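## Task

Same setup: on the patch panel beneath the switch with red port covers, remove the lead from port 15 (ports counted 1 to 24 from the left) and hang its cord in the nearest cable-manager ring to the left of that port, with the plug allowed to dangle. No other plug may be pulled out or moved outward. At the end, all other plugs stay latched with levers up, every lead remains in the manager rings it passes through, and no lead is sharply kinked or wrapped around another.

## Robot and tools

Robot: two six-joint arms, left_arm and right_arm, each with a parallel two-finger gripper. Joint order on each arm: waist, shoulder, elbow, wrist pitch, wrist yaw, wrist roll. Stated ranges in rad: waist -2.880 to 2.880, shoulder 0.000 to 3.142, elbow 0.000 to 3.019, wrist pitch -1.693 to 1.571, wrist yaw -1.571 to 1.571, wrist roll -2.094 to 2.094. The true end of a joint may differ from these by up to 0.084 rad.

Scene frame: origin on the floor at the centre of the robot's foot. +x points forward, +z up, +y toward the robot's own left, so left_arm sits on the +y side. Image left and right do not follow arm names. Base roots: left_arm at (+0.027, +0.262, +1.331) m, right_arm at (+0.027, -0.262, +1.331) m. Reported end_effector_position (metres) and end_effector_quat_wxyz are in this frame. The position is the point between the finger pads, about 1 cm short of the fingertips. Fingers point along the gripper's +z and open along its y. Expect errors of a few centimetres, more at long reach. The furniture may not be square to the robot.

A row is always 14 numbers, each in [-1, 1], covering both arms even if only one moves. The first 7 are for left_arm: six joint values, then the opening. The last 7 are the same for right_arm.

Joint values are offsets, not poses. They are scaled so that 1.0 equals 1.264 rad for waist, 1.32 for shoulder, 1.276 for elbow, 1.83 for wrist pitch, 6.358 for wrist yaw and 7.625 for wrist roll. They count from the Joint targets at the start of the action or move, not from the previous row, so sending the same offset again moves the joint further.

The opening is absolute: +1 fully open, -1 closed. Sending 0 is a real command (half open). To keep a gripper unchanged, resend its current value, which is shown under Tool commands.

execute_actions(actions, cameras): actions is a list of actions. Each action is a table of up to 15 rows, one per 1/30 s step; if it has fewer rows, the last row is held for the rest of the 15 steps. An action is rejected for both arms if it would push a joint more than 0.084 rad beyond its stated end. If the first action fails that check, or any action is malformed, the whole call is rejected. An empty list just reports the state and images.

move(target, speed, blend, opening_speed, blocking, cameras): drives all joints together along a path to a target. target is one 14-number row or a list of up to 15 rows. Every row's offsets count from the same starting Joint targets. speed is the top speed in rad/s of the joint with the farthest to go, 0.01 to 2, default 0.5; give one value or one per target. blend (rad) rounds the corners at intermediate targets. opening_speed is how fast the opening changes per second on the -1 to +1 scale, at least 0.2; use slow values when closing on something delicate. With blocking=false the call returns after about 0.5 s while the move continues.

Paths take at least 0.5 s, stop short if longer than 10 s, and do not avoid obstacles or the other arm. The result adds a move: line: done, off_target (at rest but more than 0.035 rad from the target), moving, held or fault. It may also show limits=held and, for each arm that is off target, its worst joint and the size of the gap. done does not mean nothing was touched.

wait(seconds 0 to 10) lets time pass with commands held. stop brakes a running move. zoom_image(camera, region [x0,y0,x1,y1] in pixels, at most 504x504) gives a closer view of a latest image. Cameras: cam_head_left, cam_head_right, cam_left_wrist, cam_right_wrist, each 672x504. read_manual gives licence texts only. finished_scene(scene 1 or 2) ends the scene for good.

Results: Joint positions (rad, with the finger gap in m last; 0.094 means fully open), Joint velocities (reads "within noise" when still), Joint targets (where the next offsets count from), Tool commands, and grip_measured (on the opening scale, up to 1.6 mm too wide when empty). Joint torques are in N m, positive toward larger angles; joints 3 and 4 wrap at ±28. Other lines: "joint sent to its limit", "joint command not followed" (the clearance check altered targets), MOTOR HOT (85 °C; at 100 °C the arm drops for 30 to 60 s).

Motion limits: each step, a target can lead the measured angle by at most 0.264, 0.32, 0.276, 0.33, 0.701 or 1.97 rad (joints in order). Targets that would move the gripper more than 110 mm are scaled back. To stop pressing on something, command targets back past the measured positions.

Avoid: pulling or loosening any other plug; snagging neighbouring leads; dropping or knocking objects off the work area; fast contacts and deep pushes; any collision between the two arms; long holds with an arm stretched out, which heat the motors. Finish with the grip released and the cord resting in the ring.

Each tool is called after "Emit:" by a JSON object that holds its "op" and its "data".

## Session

Emit:
{"op": "execute_actions", "data": {"actions": []}}

Emit:
{"op": "zoom_image", "data": {"camera": "cam_head_left", "region": [180, 180, 500, 400]}}

Emit:
{"op": "zoom_image", "data": {"camera": "cam_head_right", "region": [180, 180, 500, 400]}}

Scene clock: 0.00 s.
left_arm: end_effector_position=(+0.4085, +0.4280, +1.0881) grip_measured=+1.000 end_effector_quat_wxyz=(+0.391, -0.229, +0.869, +0.197) | right_arm: end_effector_position=(+0.4185, +0.1553, +1.0602) grip_measured=+1.000 end_effector_quat_wxyz=(+0.457, -0.403, +0.779, -0.149)
Joint positions: left_arm=[1.235 2.449 0.584 1.356 -0.372 -0.012 0.094] | right_arm=[-0.01 2.668 1.133 0.937 0.747 -0.511 0.094]
Joint velocities: within noise
Joint torques (N m): no reading
Motor temperatures (°C): left_arm=[30 28 28 29 28 27 28] | right_arm=[28 31 27 25 26 25 28]
Heat: left arm: hottest waist 30 °C; right arm: hottest shoulder 31 °C.
Joint targets: left_arm=[1.236 2.454 0.578 1.359 -0.372 -0.012] | right_arm=[-0.008 2.659 1.139 0.943 0.747 -0.511]
Tool commands: left_gripper/opening=+1.0 right_gripper/opening=+1.0

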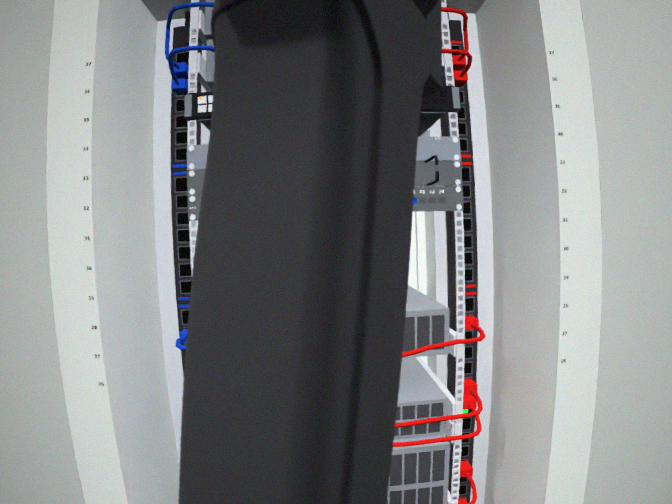

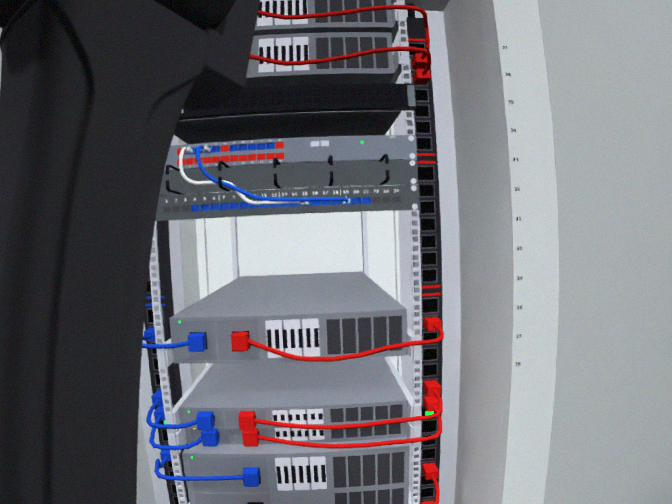

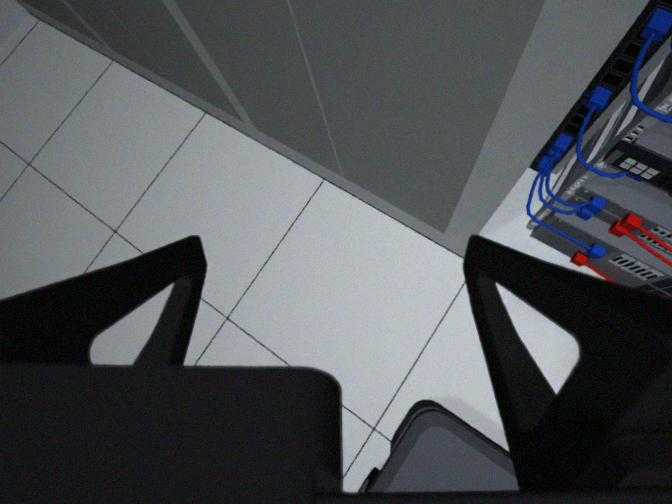

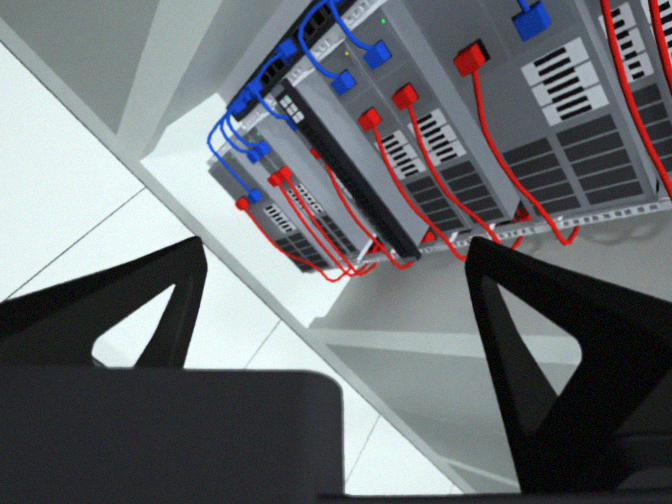

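Scaled by 1.575 from the camera's 672x504 image, which has a finer 960x720 frame.

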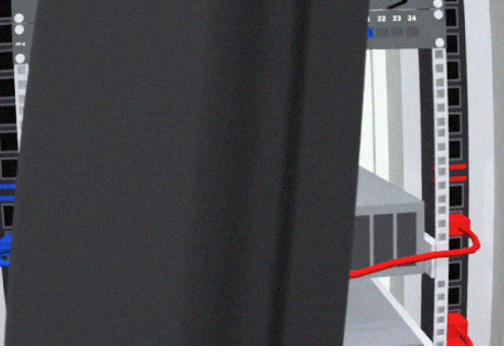

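Scaled by 1.575 from the camera's 672x504 image, which has a finer 960x720 frame.

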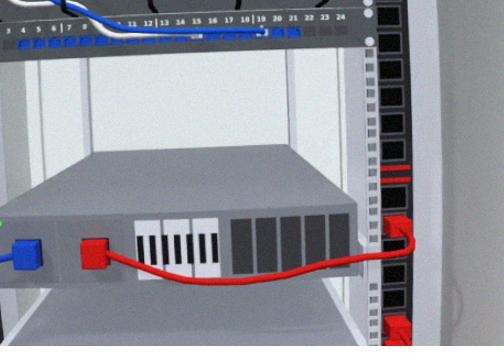

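Emit:
{"op": "zoom_image", "data": {"camera": "cam_head_right", "region": [150, 130, 290, 225]}}

Emit:
{"op": "zoom_image", "data": {"camera": "cam_head_right", "region": [270, 130, 420, 225]}}

Scaled by 3.600 from the camera's 672x504 image, which has a finer 960x720 frame.

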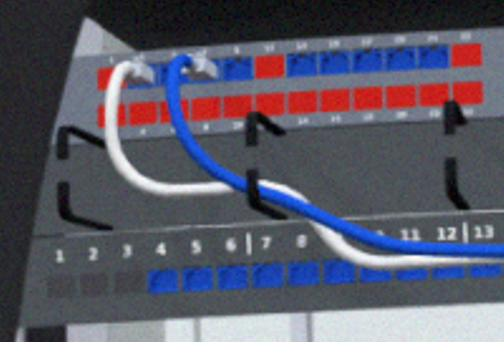

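Scaled by 3.360 from the camera's 672x504 image, which has a finer 960x720 frame.

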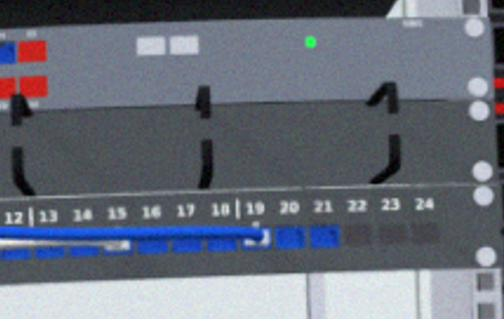

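Emit:
{"op": "move", "data": {"target": [[0, 0, 0, 0, 0, 0, 0.5, -0.8457, -0.6932, 0.1438, -0.2240, -0.2081, 0.2532, 0.5],[-0.4984, -0.4561, 0.6356, -0.4377, 0.0753, -0.1820, 0.5, -0.8457, -0.6932, 0.1438, -0.2240, -0.2081, 0.2532, 0.5]], "speed": 0.8}}

Scene clock: 7.93 s.
left_arm: end_effector_position=(+0.7897, +0.0176, +1.5627) grip_measured=+0.503 end_effector_quat_wxyz=(+0.382, -0.375, +0.603, -0.592) | right_arm: end_effector_position=(+0.7791, -0.2130, +1.5076) grip_measured=+0.502 end_effector_quat_wxyz=(+0.310, +0.368, +0.639, +0.600)
Joint positions: left_arm=[0.6 1.841 1.353 0.573 0.105 -1.392 0.071] | right_arm=[-0.97 1.784 1.245 0.519 -0.589 1.422 0.071]
Joint velocities: within noise
Joint torques (N m): left_arm=[-2.32 -14.56 9.8 1.48 0.35 -0.11] | right_arm=[-6.77 -21.19 15.61 2.33 0.38 -0.14]
Motor temperatures (°C): left_arm=[30 29 29 29 28 27 28] | right_arm=[28 32 29 25 26 25 28]
Heat: left arm: hottest waist 30 °C; right arm: hottest shoulder 32 °C.
Joint targets: left_arm=[0.606 1.852 1.389 0.559 0.107 -1.400] | right_arm=[-1.077 1.744 1.322 0.533 -0.576 1.420]
move: off_target (left_arm, right_arm); left_arm: the elbow is farthest, 0.036 rad from its target; right_arm: the waist is farthest, 0.107 rad from its target

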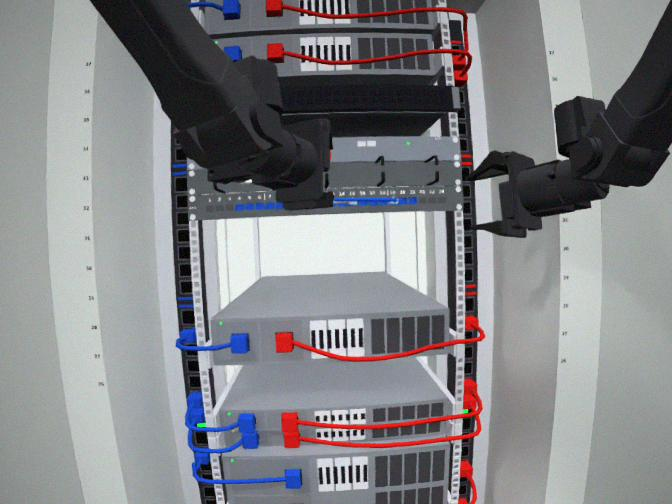

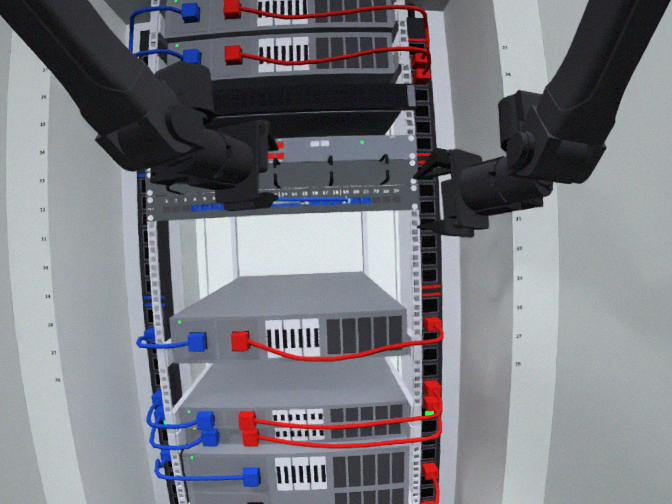

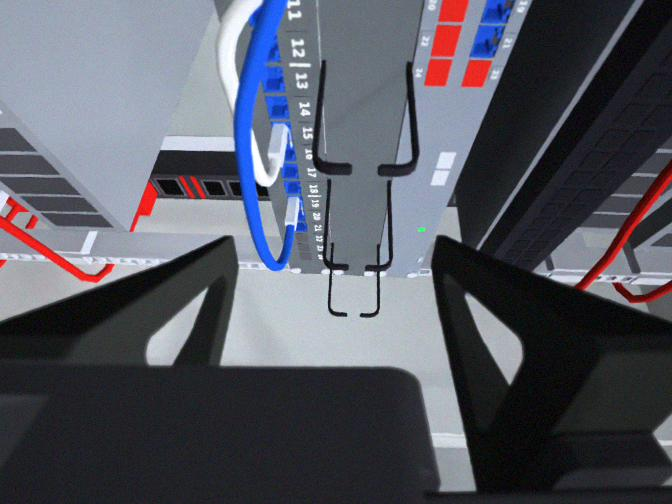

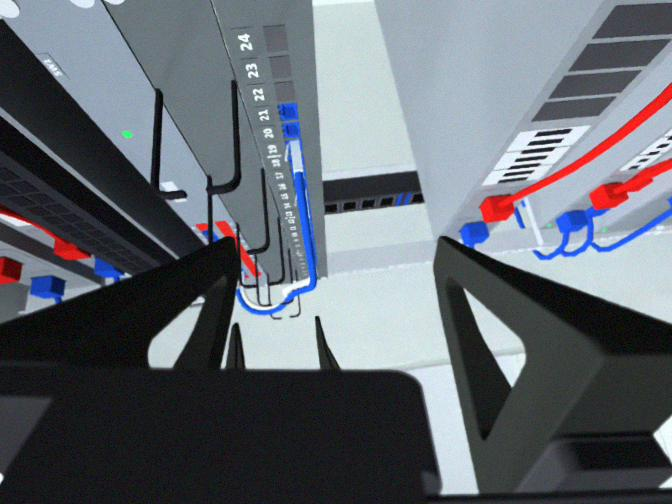

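Emit:
{"op": "zoom_image", "data": {"camera": "cam_head_right", "region": [380, 60, 672, 280]}}

Emit:
{"op": "zoom_image", "data": {"camera": "cam_head_left", "region": [420, 60, 672, 280]}}

Emit:
{"op": "execute_actions", "data": {"actions": [], "cameras": []}}

Scaled by 1.726 from the camera's 672x504 image, which has a finer 960x720 frame.

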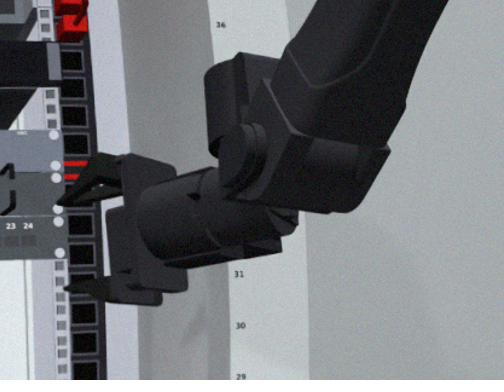

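Scaled by 2.000 from the camera's 672x504 image, which has a finer 960x720 frame.

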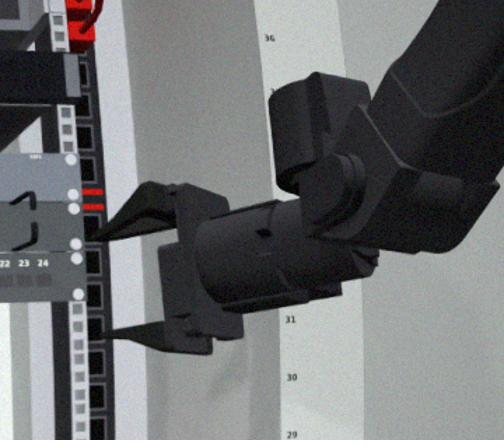

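Scene clock: 8.53 s.
left_arm: end_effector_position=(+0.7897, +0.0176, +1.5627) grip_measured=+0.503 end_effector_quat_wxyz=(+0.381, -0.376, +0.603, -0.592) | right_arm: end_effector_position=(+0.7791, -0.2130, +1.5076) grip_measured=+0.502 end_effector_quat_wxyz=(+0.310, +0.368, +0.639, +0.600)
Joint positions: left_arm=[0.6 1.841 1.353 0.573 0.105 -1.393 0.071] | right_arm=[-0.97 1.784 1.245 0.519 -0.589 1.422 0.071]
Joint velocities: within noise
Joint torques (N m): left_arm=[-2.08 -14.8 9.94 1.57 0.32 -0.08] | right_arm=[-6.48 -21.07 15.66 2.36 0.38 -0.17]
Motor temperatures (°C): left_arm=[30 29 29 29 28 27 28] | right_arm=[28 33 29 25 26 25 28]
Heat: left arm: hottest waist 30 °C; right arm: hottest shoulder 33 °C.
Joint targets: left_arm=[0.606 1.852 1.389 0.559 0.107 -1.400] | right_arm=[-1.077 1.744 1.322 0.533 -0.576 1.420]
Tool commands: left_gripper/opening=+0.5 right_gripper/opening=+0.5
No camera images: "cameras" was empty.

Emit:
{"op": "move", "data": {"target": [0, 0, 0, 0, 0, 0, 0.5, 0.1163, 0.02, -0.033, 0, 0, 0, 0.5], "speed": 0.3}}

Emit:
{"op": "zoom_image", "data": {"camera": "cam_left_wrist", "region": [180, 0, 480, 320]}}

Emit:
{"op": "zoom_image", "data": {"camera": "cam_right_wrist", "region": [120, 60, 440, 360]}}

Scene clock: 9.87 s.
left_arm: end_effector_position=(+0.7897, +0.0176, +1.5627) grip_measured=+0.503 end_effector_quat_wxyz=(+0.381, -0.376, +0.603, -0.592) | right_arm: end_effector_position=(+0.7784, -0.2001, +1.5083) grip_measured=+0.502 end_effector_quat_wxyz=(+0.306, +0.369, +0.639, +0.602)
Joint positions: left_arm=[0.6 1.841 1.353 0.573 0.105 -1.393 0.071] | right_arm=[-0.949 1.784 1.244 0.519 -0.575 1.43 0.071]
Joint velocities: within noise
Joint torques (N m): left_arm=[-2.96 -14.45 10.03 1.61 0.32 -0.04] | right_arm=[4.72 -19.02 12.23 2.25 -0.2 -0.24]
Motor temperatures (°C): left_arm=[30 29 29 29 28 27 28] | right_arm=[28 33 30 25 26 25 28]
Heat: left arm: hottest waist 30 °C; right arm: hottest shoulder 33 °C.
Joint targets: left_arm=[0.606 1.852 1.389 0.559 0.107 -1.400] | right_arm=[-0.930 1.770 1.280 0.533 -0.576 1.420]
move: off_target (left_arm, right_arm); left_arm: the elbow is farthest, 0.036 rad from its target; right_arm: the elbow is farthest, 0.036 rad from its target

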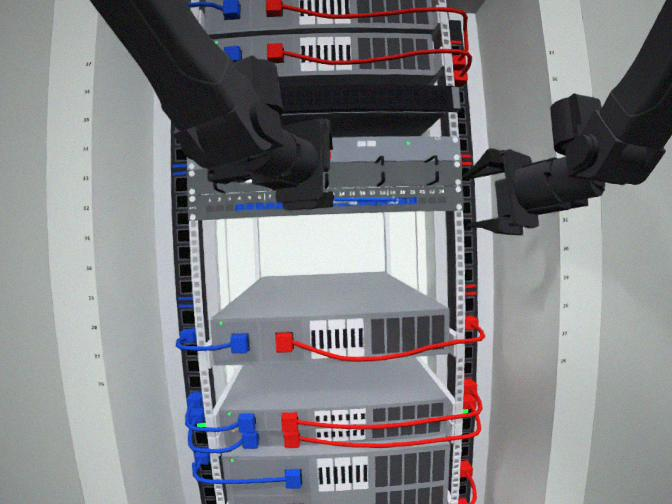

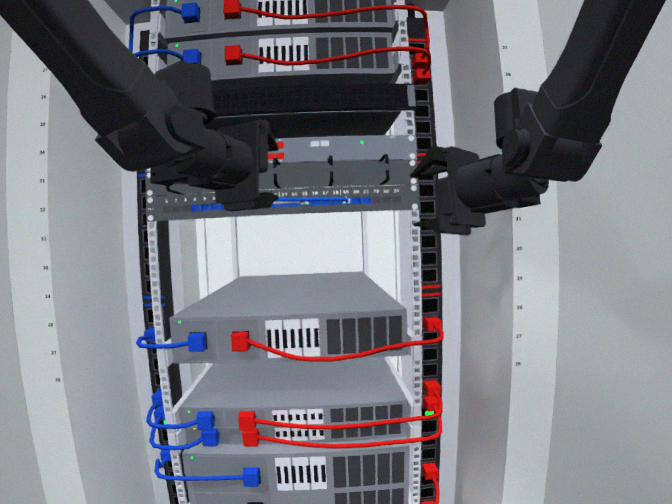

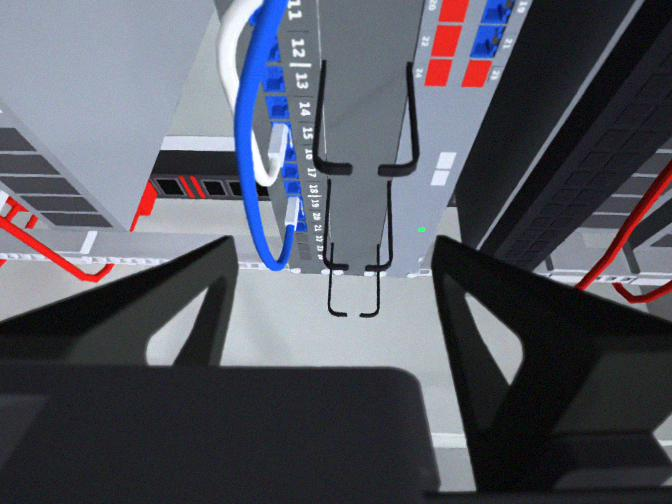

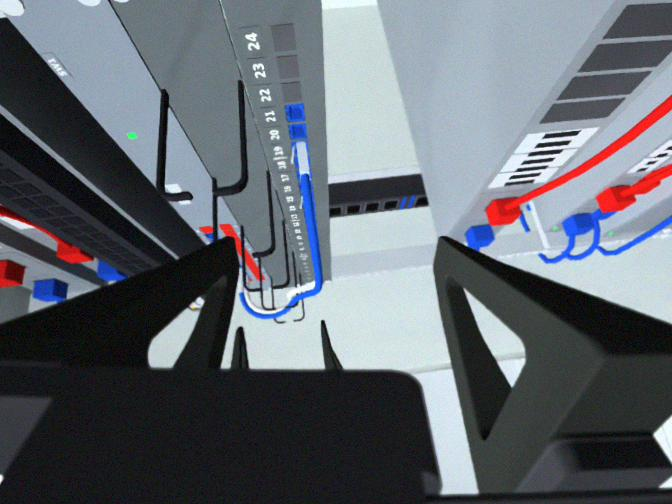

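Scaled by 1.575 from the camera's 672x504 image, which has a finer 960x720 frame.

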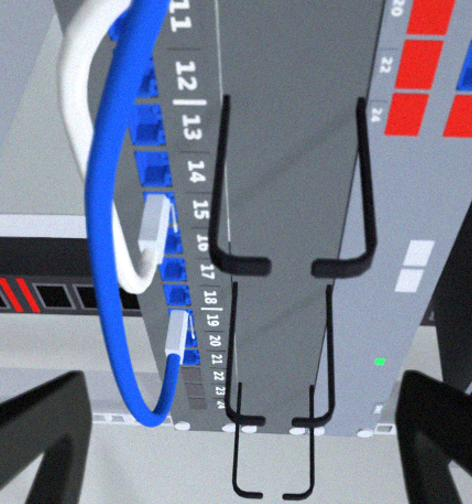

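Scaled by 1.575 from the camera's 672x504 image, which has a finer 960x720 frame.

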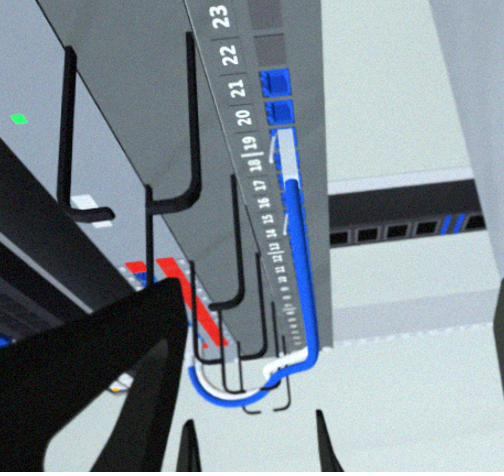

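Emit:
{"op": "move", "data": {"target": [-0.1511, 0.1818, 0.2476, 0.0066, -0.0969, 0.0043, -0.3, 0, 0, 0, 0, 0, 0, 0.5], "speed": 0.4}}

Emit:
{"op": "zoom_image", "data": {"camera": "cam_left_wrist", "region": [160, 0, 500, 330]}}

Emit:
{"op": "zoom_image", "data": {"camera": "cam_right_wrist", "region": [120, 60, 440, 380]}}

Scene clock: 22.37 s.
left_arm: end_effector_position=(+0.8324, -0.0515, +1.5606) grip_measured=-0.297 end_effector_quat_wxyz=(+0.495, -0.502, +0.506, -0.497) | right_arm: end_effector_position=(+0.7784, -0.2001, +1.5083) grip_measured=+0.502 end_effector_quat_wxyz=(+0.306, +0.369, +0.639, +0.602)
Joint positions: left_arm=[0.419 2.063 1.653 0.573 -0.506 -1.374 0.033] | right_arm=[-0.949 1.784 1.244 0.519 -0.575 1.43 0.071]
Joint velocities: within noise
Joint torques (N m): left_arm=[-4.13 -15.79 11.54 1.85 0.14 0.05] | right_arm=[5.07 -19.08 12.21 2.32 -0.18 -0.24]
Motor temperatures (°C): left_arm=[30 30 31 29 28 27 28] | right_arm=[28 35 31 25 26 25 28]
Heat: left arm: hottest elbow 31 °C; right arm: hottest shoulder 35 °C.
Joint targets: left_arm=[0.415 2.091 1.705 0.571 -0.509 -1.367] | right_arm=[-0.930 1.770 1.280 0.533 -0.576 1.420]
move: off_target (left_arm, right_arm); left_arm: the elbow is farthest, 0.052 rad from its target; right_arm: the elbow is farthest, 0.036 rad from its target

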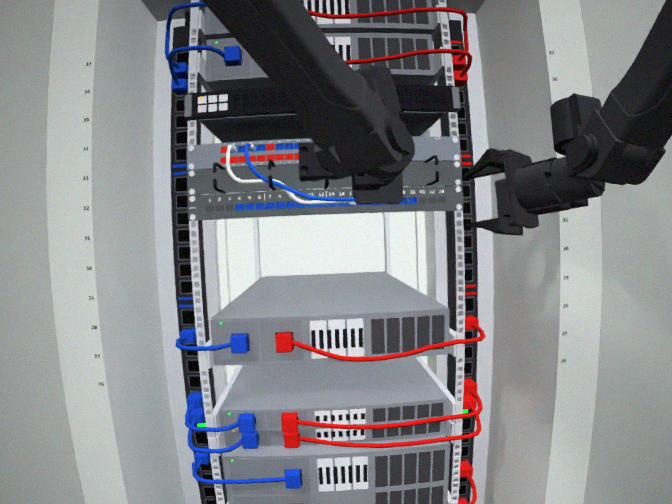

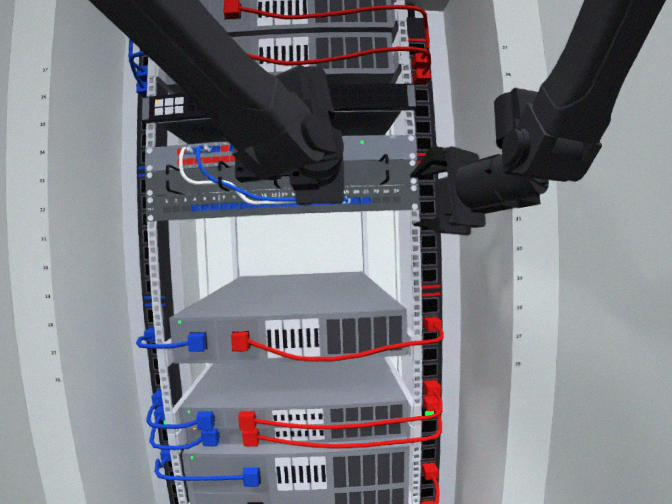

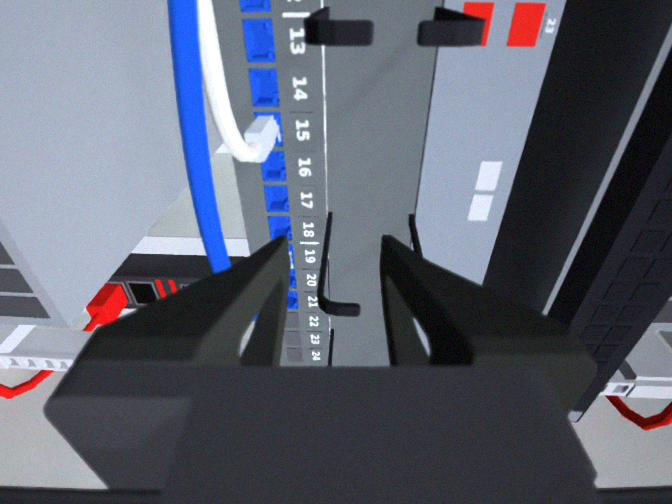

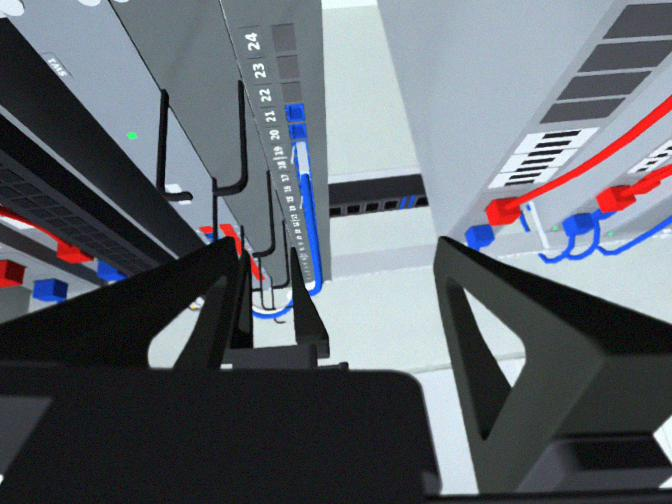

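Scaled by 1.482 from the camera's 672x504 image, which has a finer 960x720 frame.

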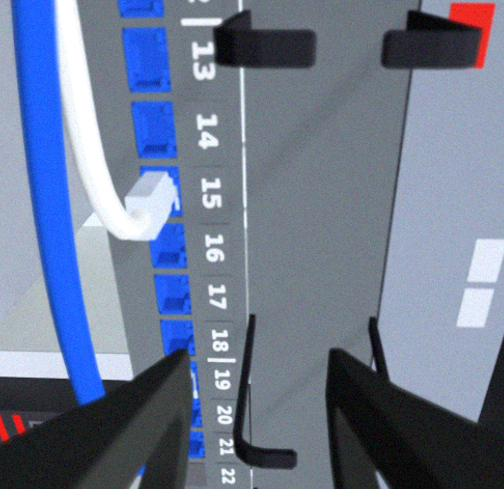

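Scaled by 1.575 from the camera's 672x504 image, which has a finer 960x720 frame.

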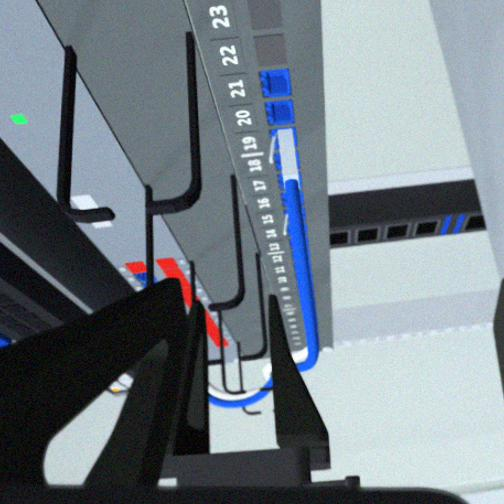

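Emit:
{"op": "move", "data": {"target": [0.0388, 0.0030, 0.0039, 0.0071, 0.0061, 0, -0.36, 0, 0, 0, 0, 0, 0, 0.5], "speed": 0.2, "cameras": ["cam_left_wrist","cam_right_wrist"]}}

Emit:
{"op": "zoom_image", "data": {"camera": "cam_left_wrist", "region": [130, 0, 470, 330]}}

Emit:
{"op": "zoom_image", "data": {"camera": "cam_right_wrist", "region": [220, 60, 400, 300]}}

Scene clock: 28.90 s.
left_arm: end_effector_position=(+0.8462, -0.0269, +1.5573) grip_measured=-0.357 end_effector_quat_wxyz=(+0.499, -0.502, +0.504, -0.495) | right_arm: end_effector_position=(+0.7784, -0.2001, +1.5083) grip_measured=+0.502 end_effector_quat_wxyz=(+0.306, +0.369, +0.639, +0.602)
Joint positions: left_arm=[0.459 2.065 1.657 0.573 -0.473 -1.373 0.03] | right_arm=[-0.949 1.784 1.244 0.519 -0.575 1.43 0.071]
Joint velocities: within noise
Joint torques (N m): left_arm=[-3.02 -15.15 11.34 2.4 0.36 0.05] | right_arm=[4.84 -18.73 12.14 2.29 -0.18 -0.23]
Motor temperatures (°C): left_arm=[30 31 32 29 28 27 28] | right_arm=[28 35 31 25 26 25 28]
Heat: left arm: hottest elbow 32 °C; right arm: hottest shoulder 35 °C.
Joint targets: left_arm=[0.464 2.096 1.710 0.584 -0.470 -1.367] | right_arm=[-0.930 1.770 1.280 0.533 -0.576 1.420]
move: off_target (left_arm, right_arm); left_arm: the elbow is farthest, 0.053 rad from its target; right_arm: the elbow is farthest, 0.036 rad from its target
Images, in order (width x height): cam_left_wrist 672x504, cam_right_wrist 672x504.

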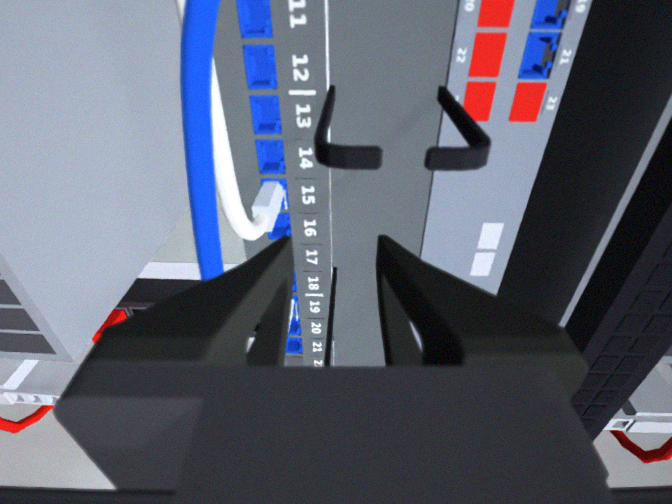

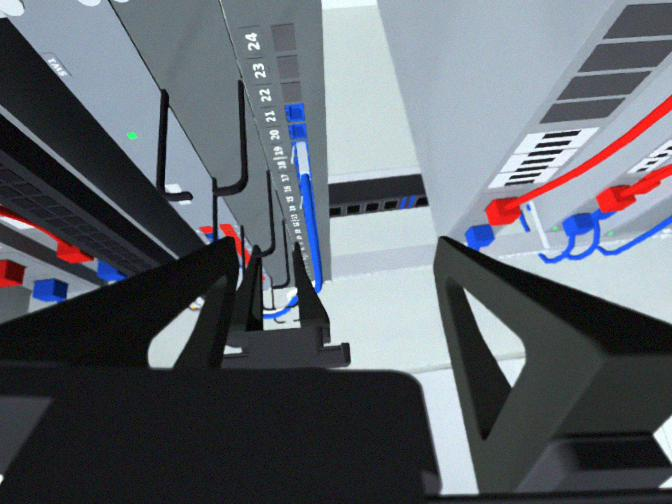

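Scaled by 1.482 from the camera's 672x504 image, which has a finer 960x720 frame.

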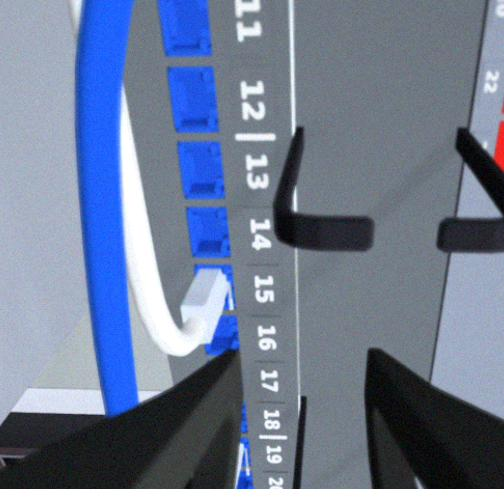

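Scaled by 2.100 from the camera's 672x504 image, which has a finer 960x720 frame.

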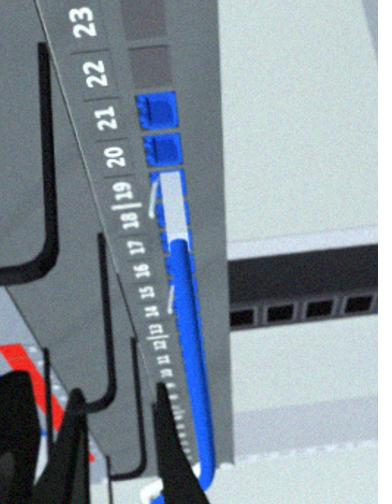

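Emit:
{"op": "move", "data": {"target": [0.0047, 0.025, -0.0650, 0.0311, 0.0009, 0, -0.36, 0, 0, 0, 0, 0, 0, 0.5], "speed": 0.08, "cameras": ["cam_left_wrist","cam_right_wrist"]}}

Emit:
{"op": "zoom_image", "data": {"camera": "cam_left_wrist", "region": [130, 0, 470, 330]}}

Emit:
{"op": "zoom_image", "data": {"camera": "cam_right_wrist", "region": [220, 100, 400, 360]}}

Scene clock: 33.23 s.
left_arm: end_effector_position=(+0.8440, -0.0304, +1.5394) grip_measured=-0.357 end_effector_quat_wxyz=(+0.500, -0.499, +0.501, -0.500) | right_arm: end_effector_position=(+0.7784, -0.2001, +1.5083) grip_measured=+0.502 end_effector_quat_wxyz=(+0.306, +0.369, +0.639, +0.602)
Joint positions: left_arm=[0.459 2.091 1.642 0.625 -0.467 -1.373 0.03] | right_arm=[-0.949 1.784 1.244 0.519 -0.575 1.43 0.071]
Joint velocities: within noise
Joint torques (N m): left_arm=[-2.9 -15.09 6.64 2.56 0.39 0.01] | right_arm=[4.95 -19.02 12.18 2.29 -0.2 -0.22]
Motor temperatures (°C): left_arm=[30 32 32 29 28 27 28] | right_arm=[28 36 32 25 26 25 28]
Heat: left arm: hottest shoulder 32 °C; right arm: hottest shoulder 36 °C.
Joint targets: left_arm=[0.469 2.129 1.627 0.640 -0.465 -1.367] | right_arm=[-0.930 1.770 1.280 0.533 -0.576 1.420]
move: off_target (left_arm, right_arm); left_arm: the shoulder is farthest, 0.038 rad from its target; right_arm: the elbow is farthest, 0.036 rad from its target
Images, in order (width x height): cam_left_wrist 672x504, cam_right_wrist 672x504.

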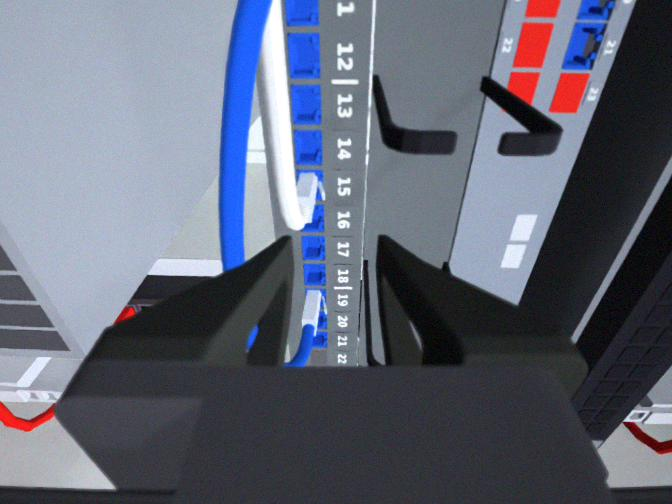

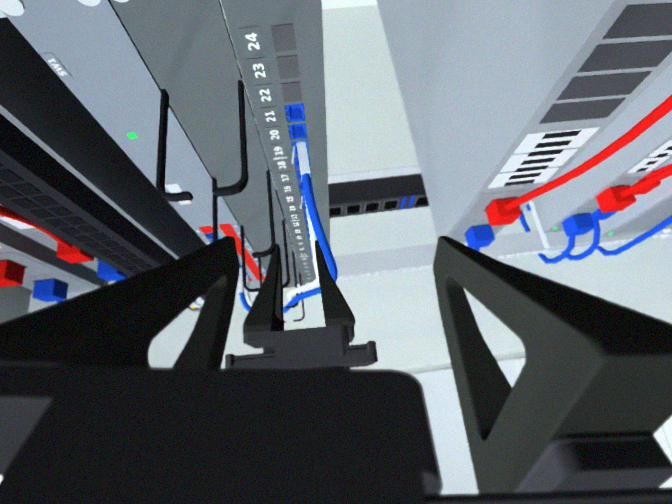

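Scaled by 1.482 from the camera's 672x504 image, which has a finer 960x720 frame.

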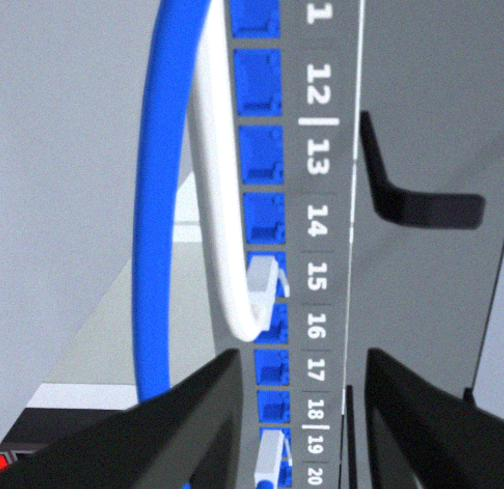

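Scaled by 1.938 from the camera's 672x504 image, which has a finer 960x720 frame.

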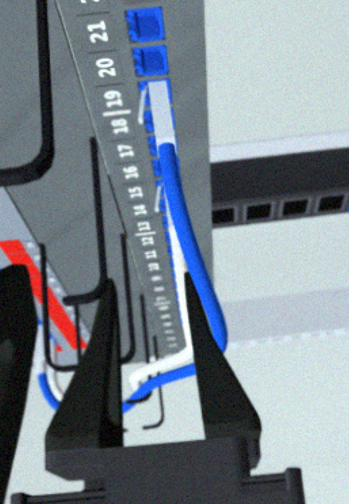

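Emit:
{"op": "move", "data": {"target": [0.003, 0.0083, -0.0068, 0.0104, 0.0003, 0, -0.36, 0, 0, 0, 0, 0, 0, 0.5], "speed": 0.08, "cameras": ["cam_left_wrist","cam_right_wrist"]}}

Emit:
{"op": "zoom_image", "data": {"camera": "cam_left_wrist", "region": [130, 0, 470, 330]}}

Scene clock: 34.73 s.
left_arm: end_effector_position=(+0.8428, -0.0310, +1.5352) grip_measured=-0.357 end_effector_quat_wxyz=(+0.501, -0.498, +0.498, -0.503) | right_arm: end_effector_position=(+0.7784, -0.2001, +1.5083) grip_measured=+0.502 end_effector_quat_wxyz=(+0.306, +0.369, +0.639, +0.602)
Joint positions: left_arm=[0.459 2.098 1.635 0.647 -0.465 -1.373 0.03] | right_arm=[-0.949 1.784 1.244 0.519 -0.575 1.43 0.071]
Joint velocities: within noise
Joint torques (N m): left_arm=[-3.08 -14.86 6.32 2.51 0.33 0.08] | right_arm=[5.07 -18.78 12.15 2.26 -0.2 -0.23]
Motor temperatures (°C): left_arm=[30 32 32 29 28 27 28] | right_arm=[28 36 32 25 26 25 28]
Heat: left arm: hottest shoulder 32 °C; right arm: hottest shoulder 36 °C.
Joint targets: left_arm=[0.473 2.140 1.619 0.659 -0.463 -1.367] | right_arm=[-0.930 1.770 1.280 0.533 -0.576 1.420]
move: off_target (left_arm, right_arm); left_arm: the shoulder is farthest, 0.042 rad from its target; right_arm: the elbow is farthest, 0.036 rad from its target
Images, in order (width x height): cam_left_wrist 672x504, cam_right_wrist 672x504.

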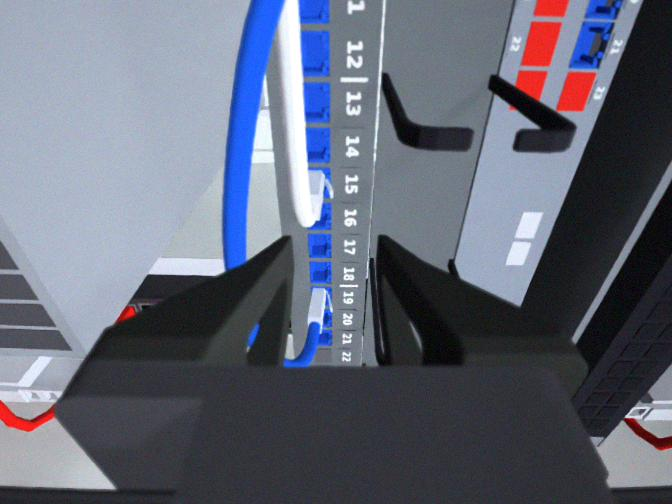

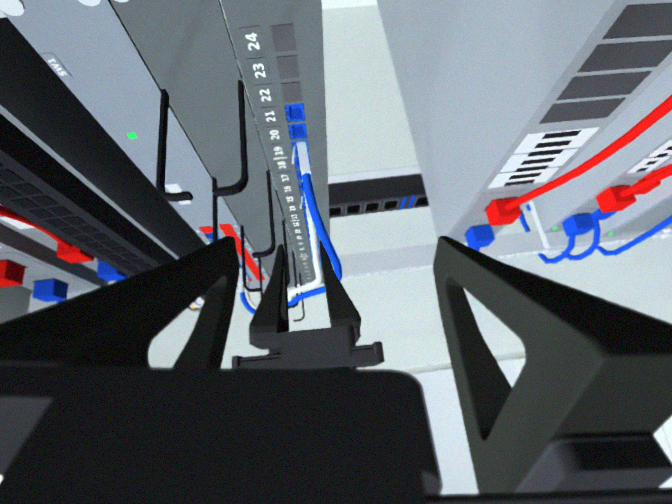

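Scaled by 1.482 from the camera's 672x504 image, which has a finer 960x720 frame.

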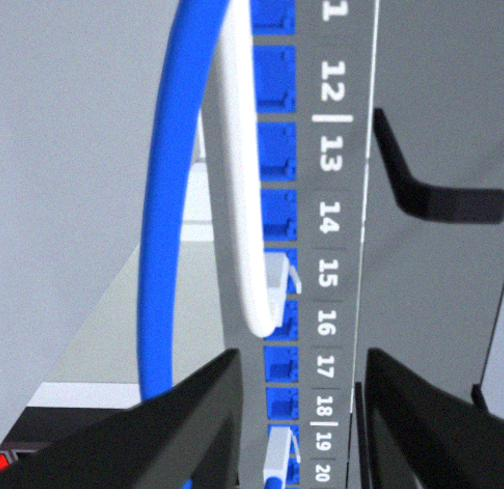

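Emit:
{"op": "move", "data": {"target": [[0, 0, 0.0439, -0.0120, 0, 0, -0.36, 0, 0, 0, 0, 0, 0, 0.5],[0.0111, 0.0288, 0.1109, -0.0366, 0.0017, 0, -0.36, 0, 0, 0, 0, 0, 0, 0.5]], "speed": 0.08, "cameras": ["cam_left_wrist","cam_right_wrist"]}}

Emit:
{"op": "zoom_image", "data": {"camera": "cam_left_wrist", "region": [150, 100, 450, 370]}}

Emit:
{"op": "zoom_image", "data": {"camera": "cam_right_wrist", "region": [220, 100, 400, 360]}}

Scene clock: 38.00 s.
left_arm: end_effector_position=(+0.8622, -0.0308, +1.5377) grip_measured=-0.357 end_effector_quat_wxyz=(+0.503, -0.498, +0.496, -0.504) | right_arm: end_effector_position=(+0.7784, -0.2001, +1.5083) grip_measured=+0.502 end_effector_quat_wxyz=(+0.306, +0.369, +0.639, +0.602)
Joint positions: left_arm=[0.47 2.135 1.712 0.612 -0.455 -1.373 0.03] | right_arm=[-0.949 1.784 1.244 0.519 -0.575 1.43 0.071]
Joint velocities: within noise
Joint torques (N m): left_arm=[-2.84 -15.27 11.17 1.11 0.37 0.05] | right_arm=[4.89 -18.73 12.07 2.37 -0.19 -0.23]
Motor temperatures (°C): left_arm=[30 32 33 29 28 27 28] | right_arm=[28 36 32 25 26 25 28]
Heat: left arm: hottest elbow 33 °C; right arm: hottest shoulder 36 °C.
Joint targets: left_arm=[0.487 2.177 1.760 0.593 -0.452 -1.367] | right_arm=[-0.930 1.770 1.280 0.533 -0.576 1.420]
move: off_target (left_arm, right_arm); left_arm: the elbow is farthest, 0.048 rad from its target; right_arm: the elbow is farthest, 0.036 rad from its target
Images, in order (width x height): cam_left_wrist 672x504, cam_right_wrist 672x504.

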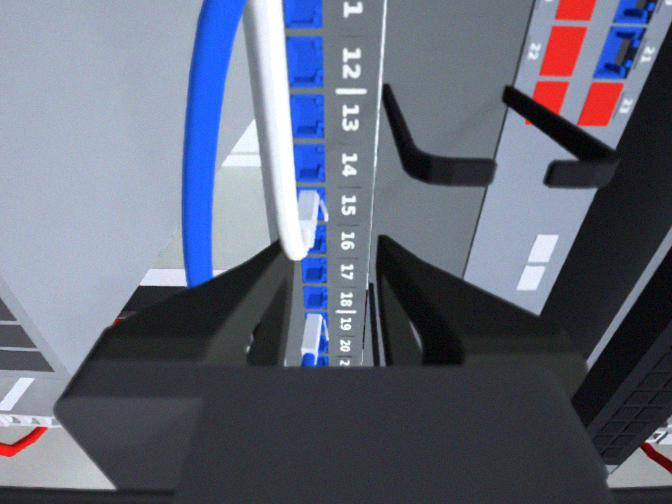

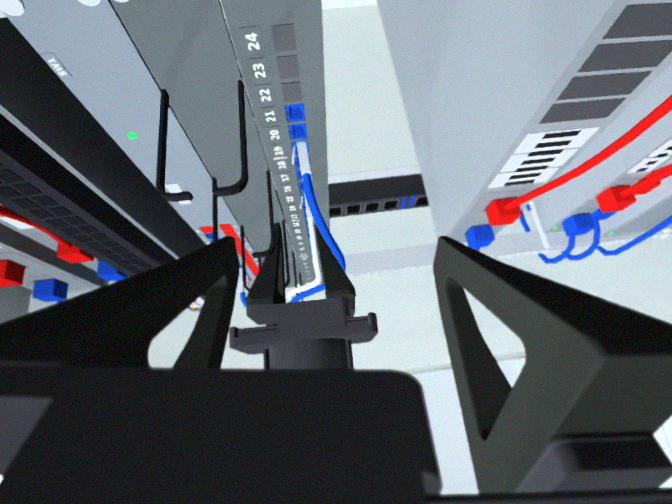

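Scaled by 1.680 from the camera's 672x504 image, which has a finer 960x720 frame.

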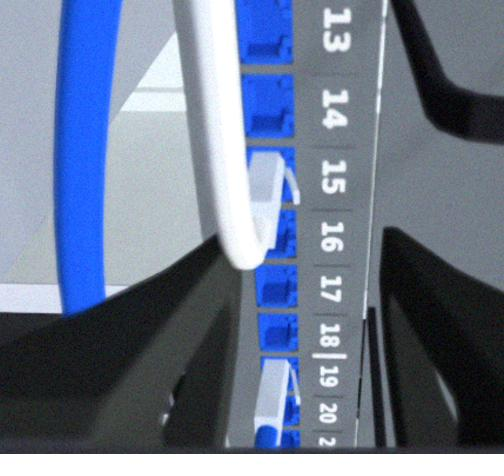

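Scaled by 1.938 from the camera's 672x504 image, which has a finer 960x720 frame.

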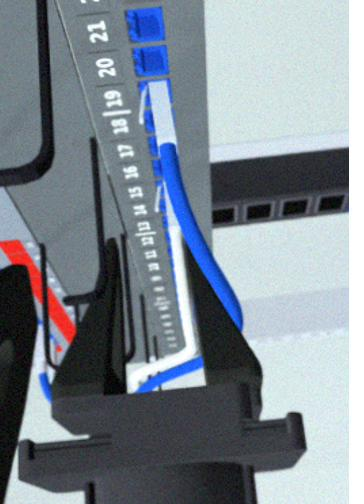

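Emit:
{"op": "move", "data": {"target": [0, 0.007, 0, 0, 0, 0, -0.36, 0, 0, 0, 0, 0, 0, 0.5], "speed": 0.08, "cameras": ["cam_left_wrist","cam_right_wrist"]}}

Emit:
{"op": "zoom_image", "data": {"camera": "cam_left_wrist", "region": [150, 100, 450, 370]}}

Scene clock: 39.10 s.
left_arm: end_effector_position=(+0.8634, -0.0307, +1.5353) grip_measured=-0.357 end_effector_quat_wxyz=(+0.503, -0.498, +0.497, -0.503) | right_arm: end_effector_position=(+0.7784, -0.2001, +1.5083) grip_measured=+0.502 end_effector_quat_wxyz=(+0.306, +0.369, +0.639, +0.602)
Joint positions: left_arm=[0.472 2.14 1.715 0.612 -0.455 -1.373 0.03] | right_arm=[-0.949 1.784 1.244 0.519 -0.575 1.43 0.071]
Joint velocities: within noise
Joint torques (N m): left_arm=[-2.55 -15.44 10.78 1.02 0.39 0.06] | right_arm=[4.66 -18.96 12.15 2.32 -0.18 -0.22]
Motor temperatures (°C): left_arm=[30 32 33 29 28 27 28] | right_arm=[28 36 32 25 26 25 28]
Heat: left arm: hottest elbow 33 °C; right arm: hottest shoulder 36 °C.
Joint targets: left_arm=[0.487 2.187 1.760 0.593 -0.452 -1.367] | right_arm=[-0.930 1.770 1.280 0.533 -0.576 1.420]
move: off_target (left_arm, right_arm); left_arm: the shoulder is farthest, 0.047 rad from its target; right_arm: the elbow is farthest, 0.036 rad from its target
Images, in order (width x height): cam_left_wrist 672x504, cam_right_wrist 672x504.

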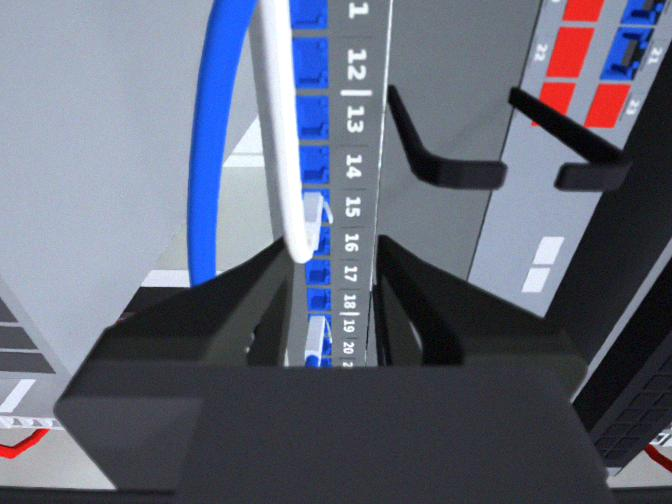

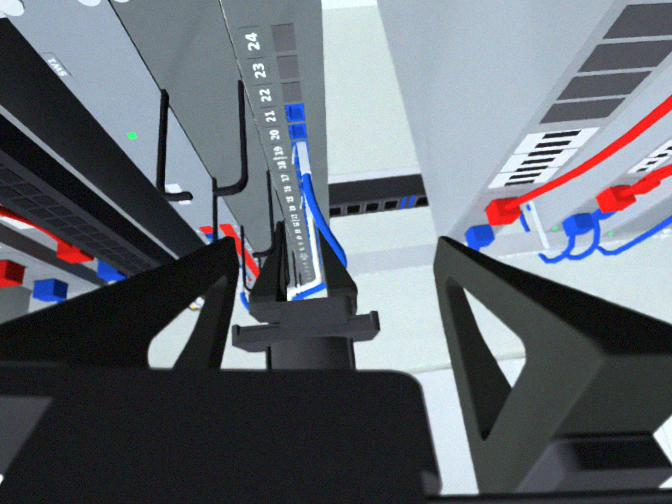

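Scaled by 1.680 from the camera's 672x504 image, which has a finer 960x720 frame.

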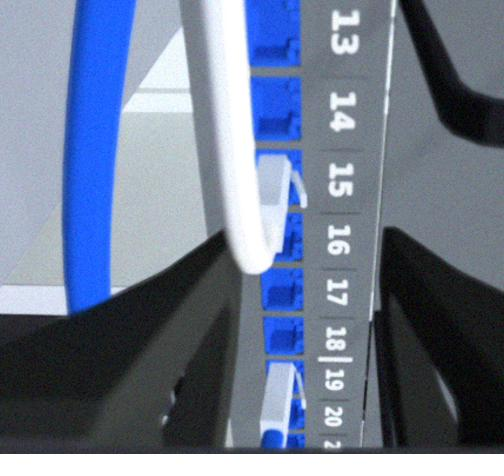

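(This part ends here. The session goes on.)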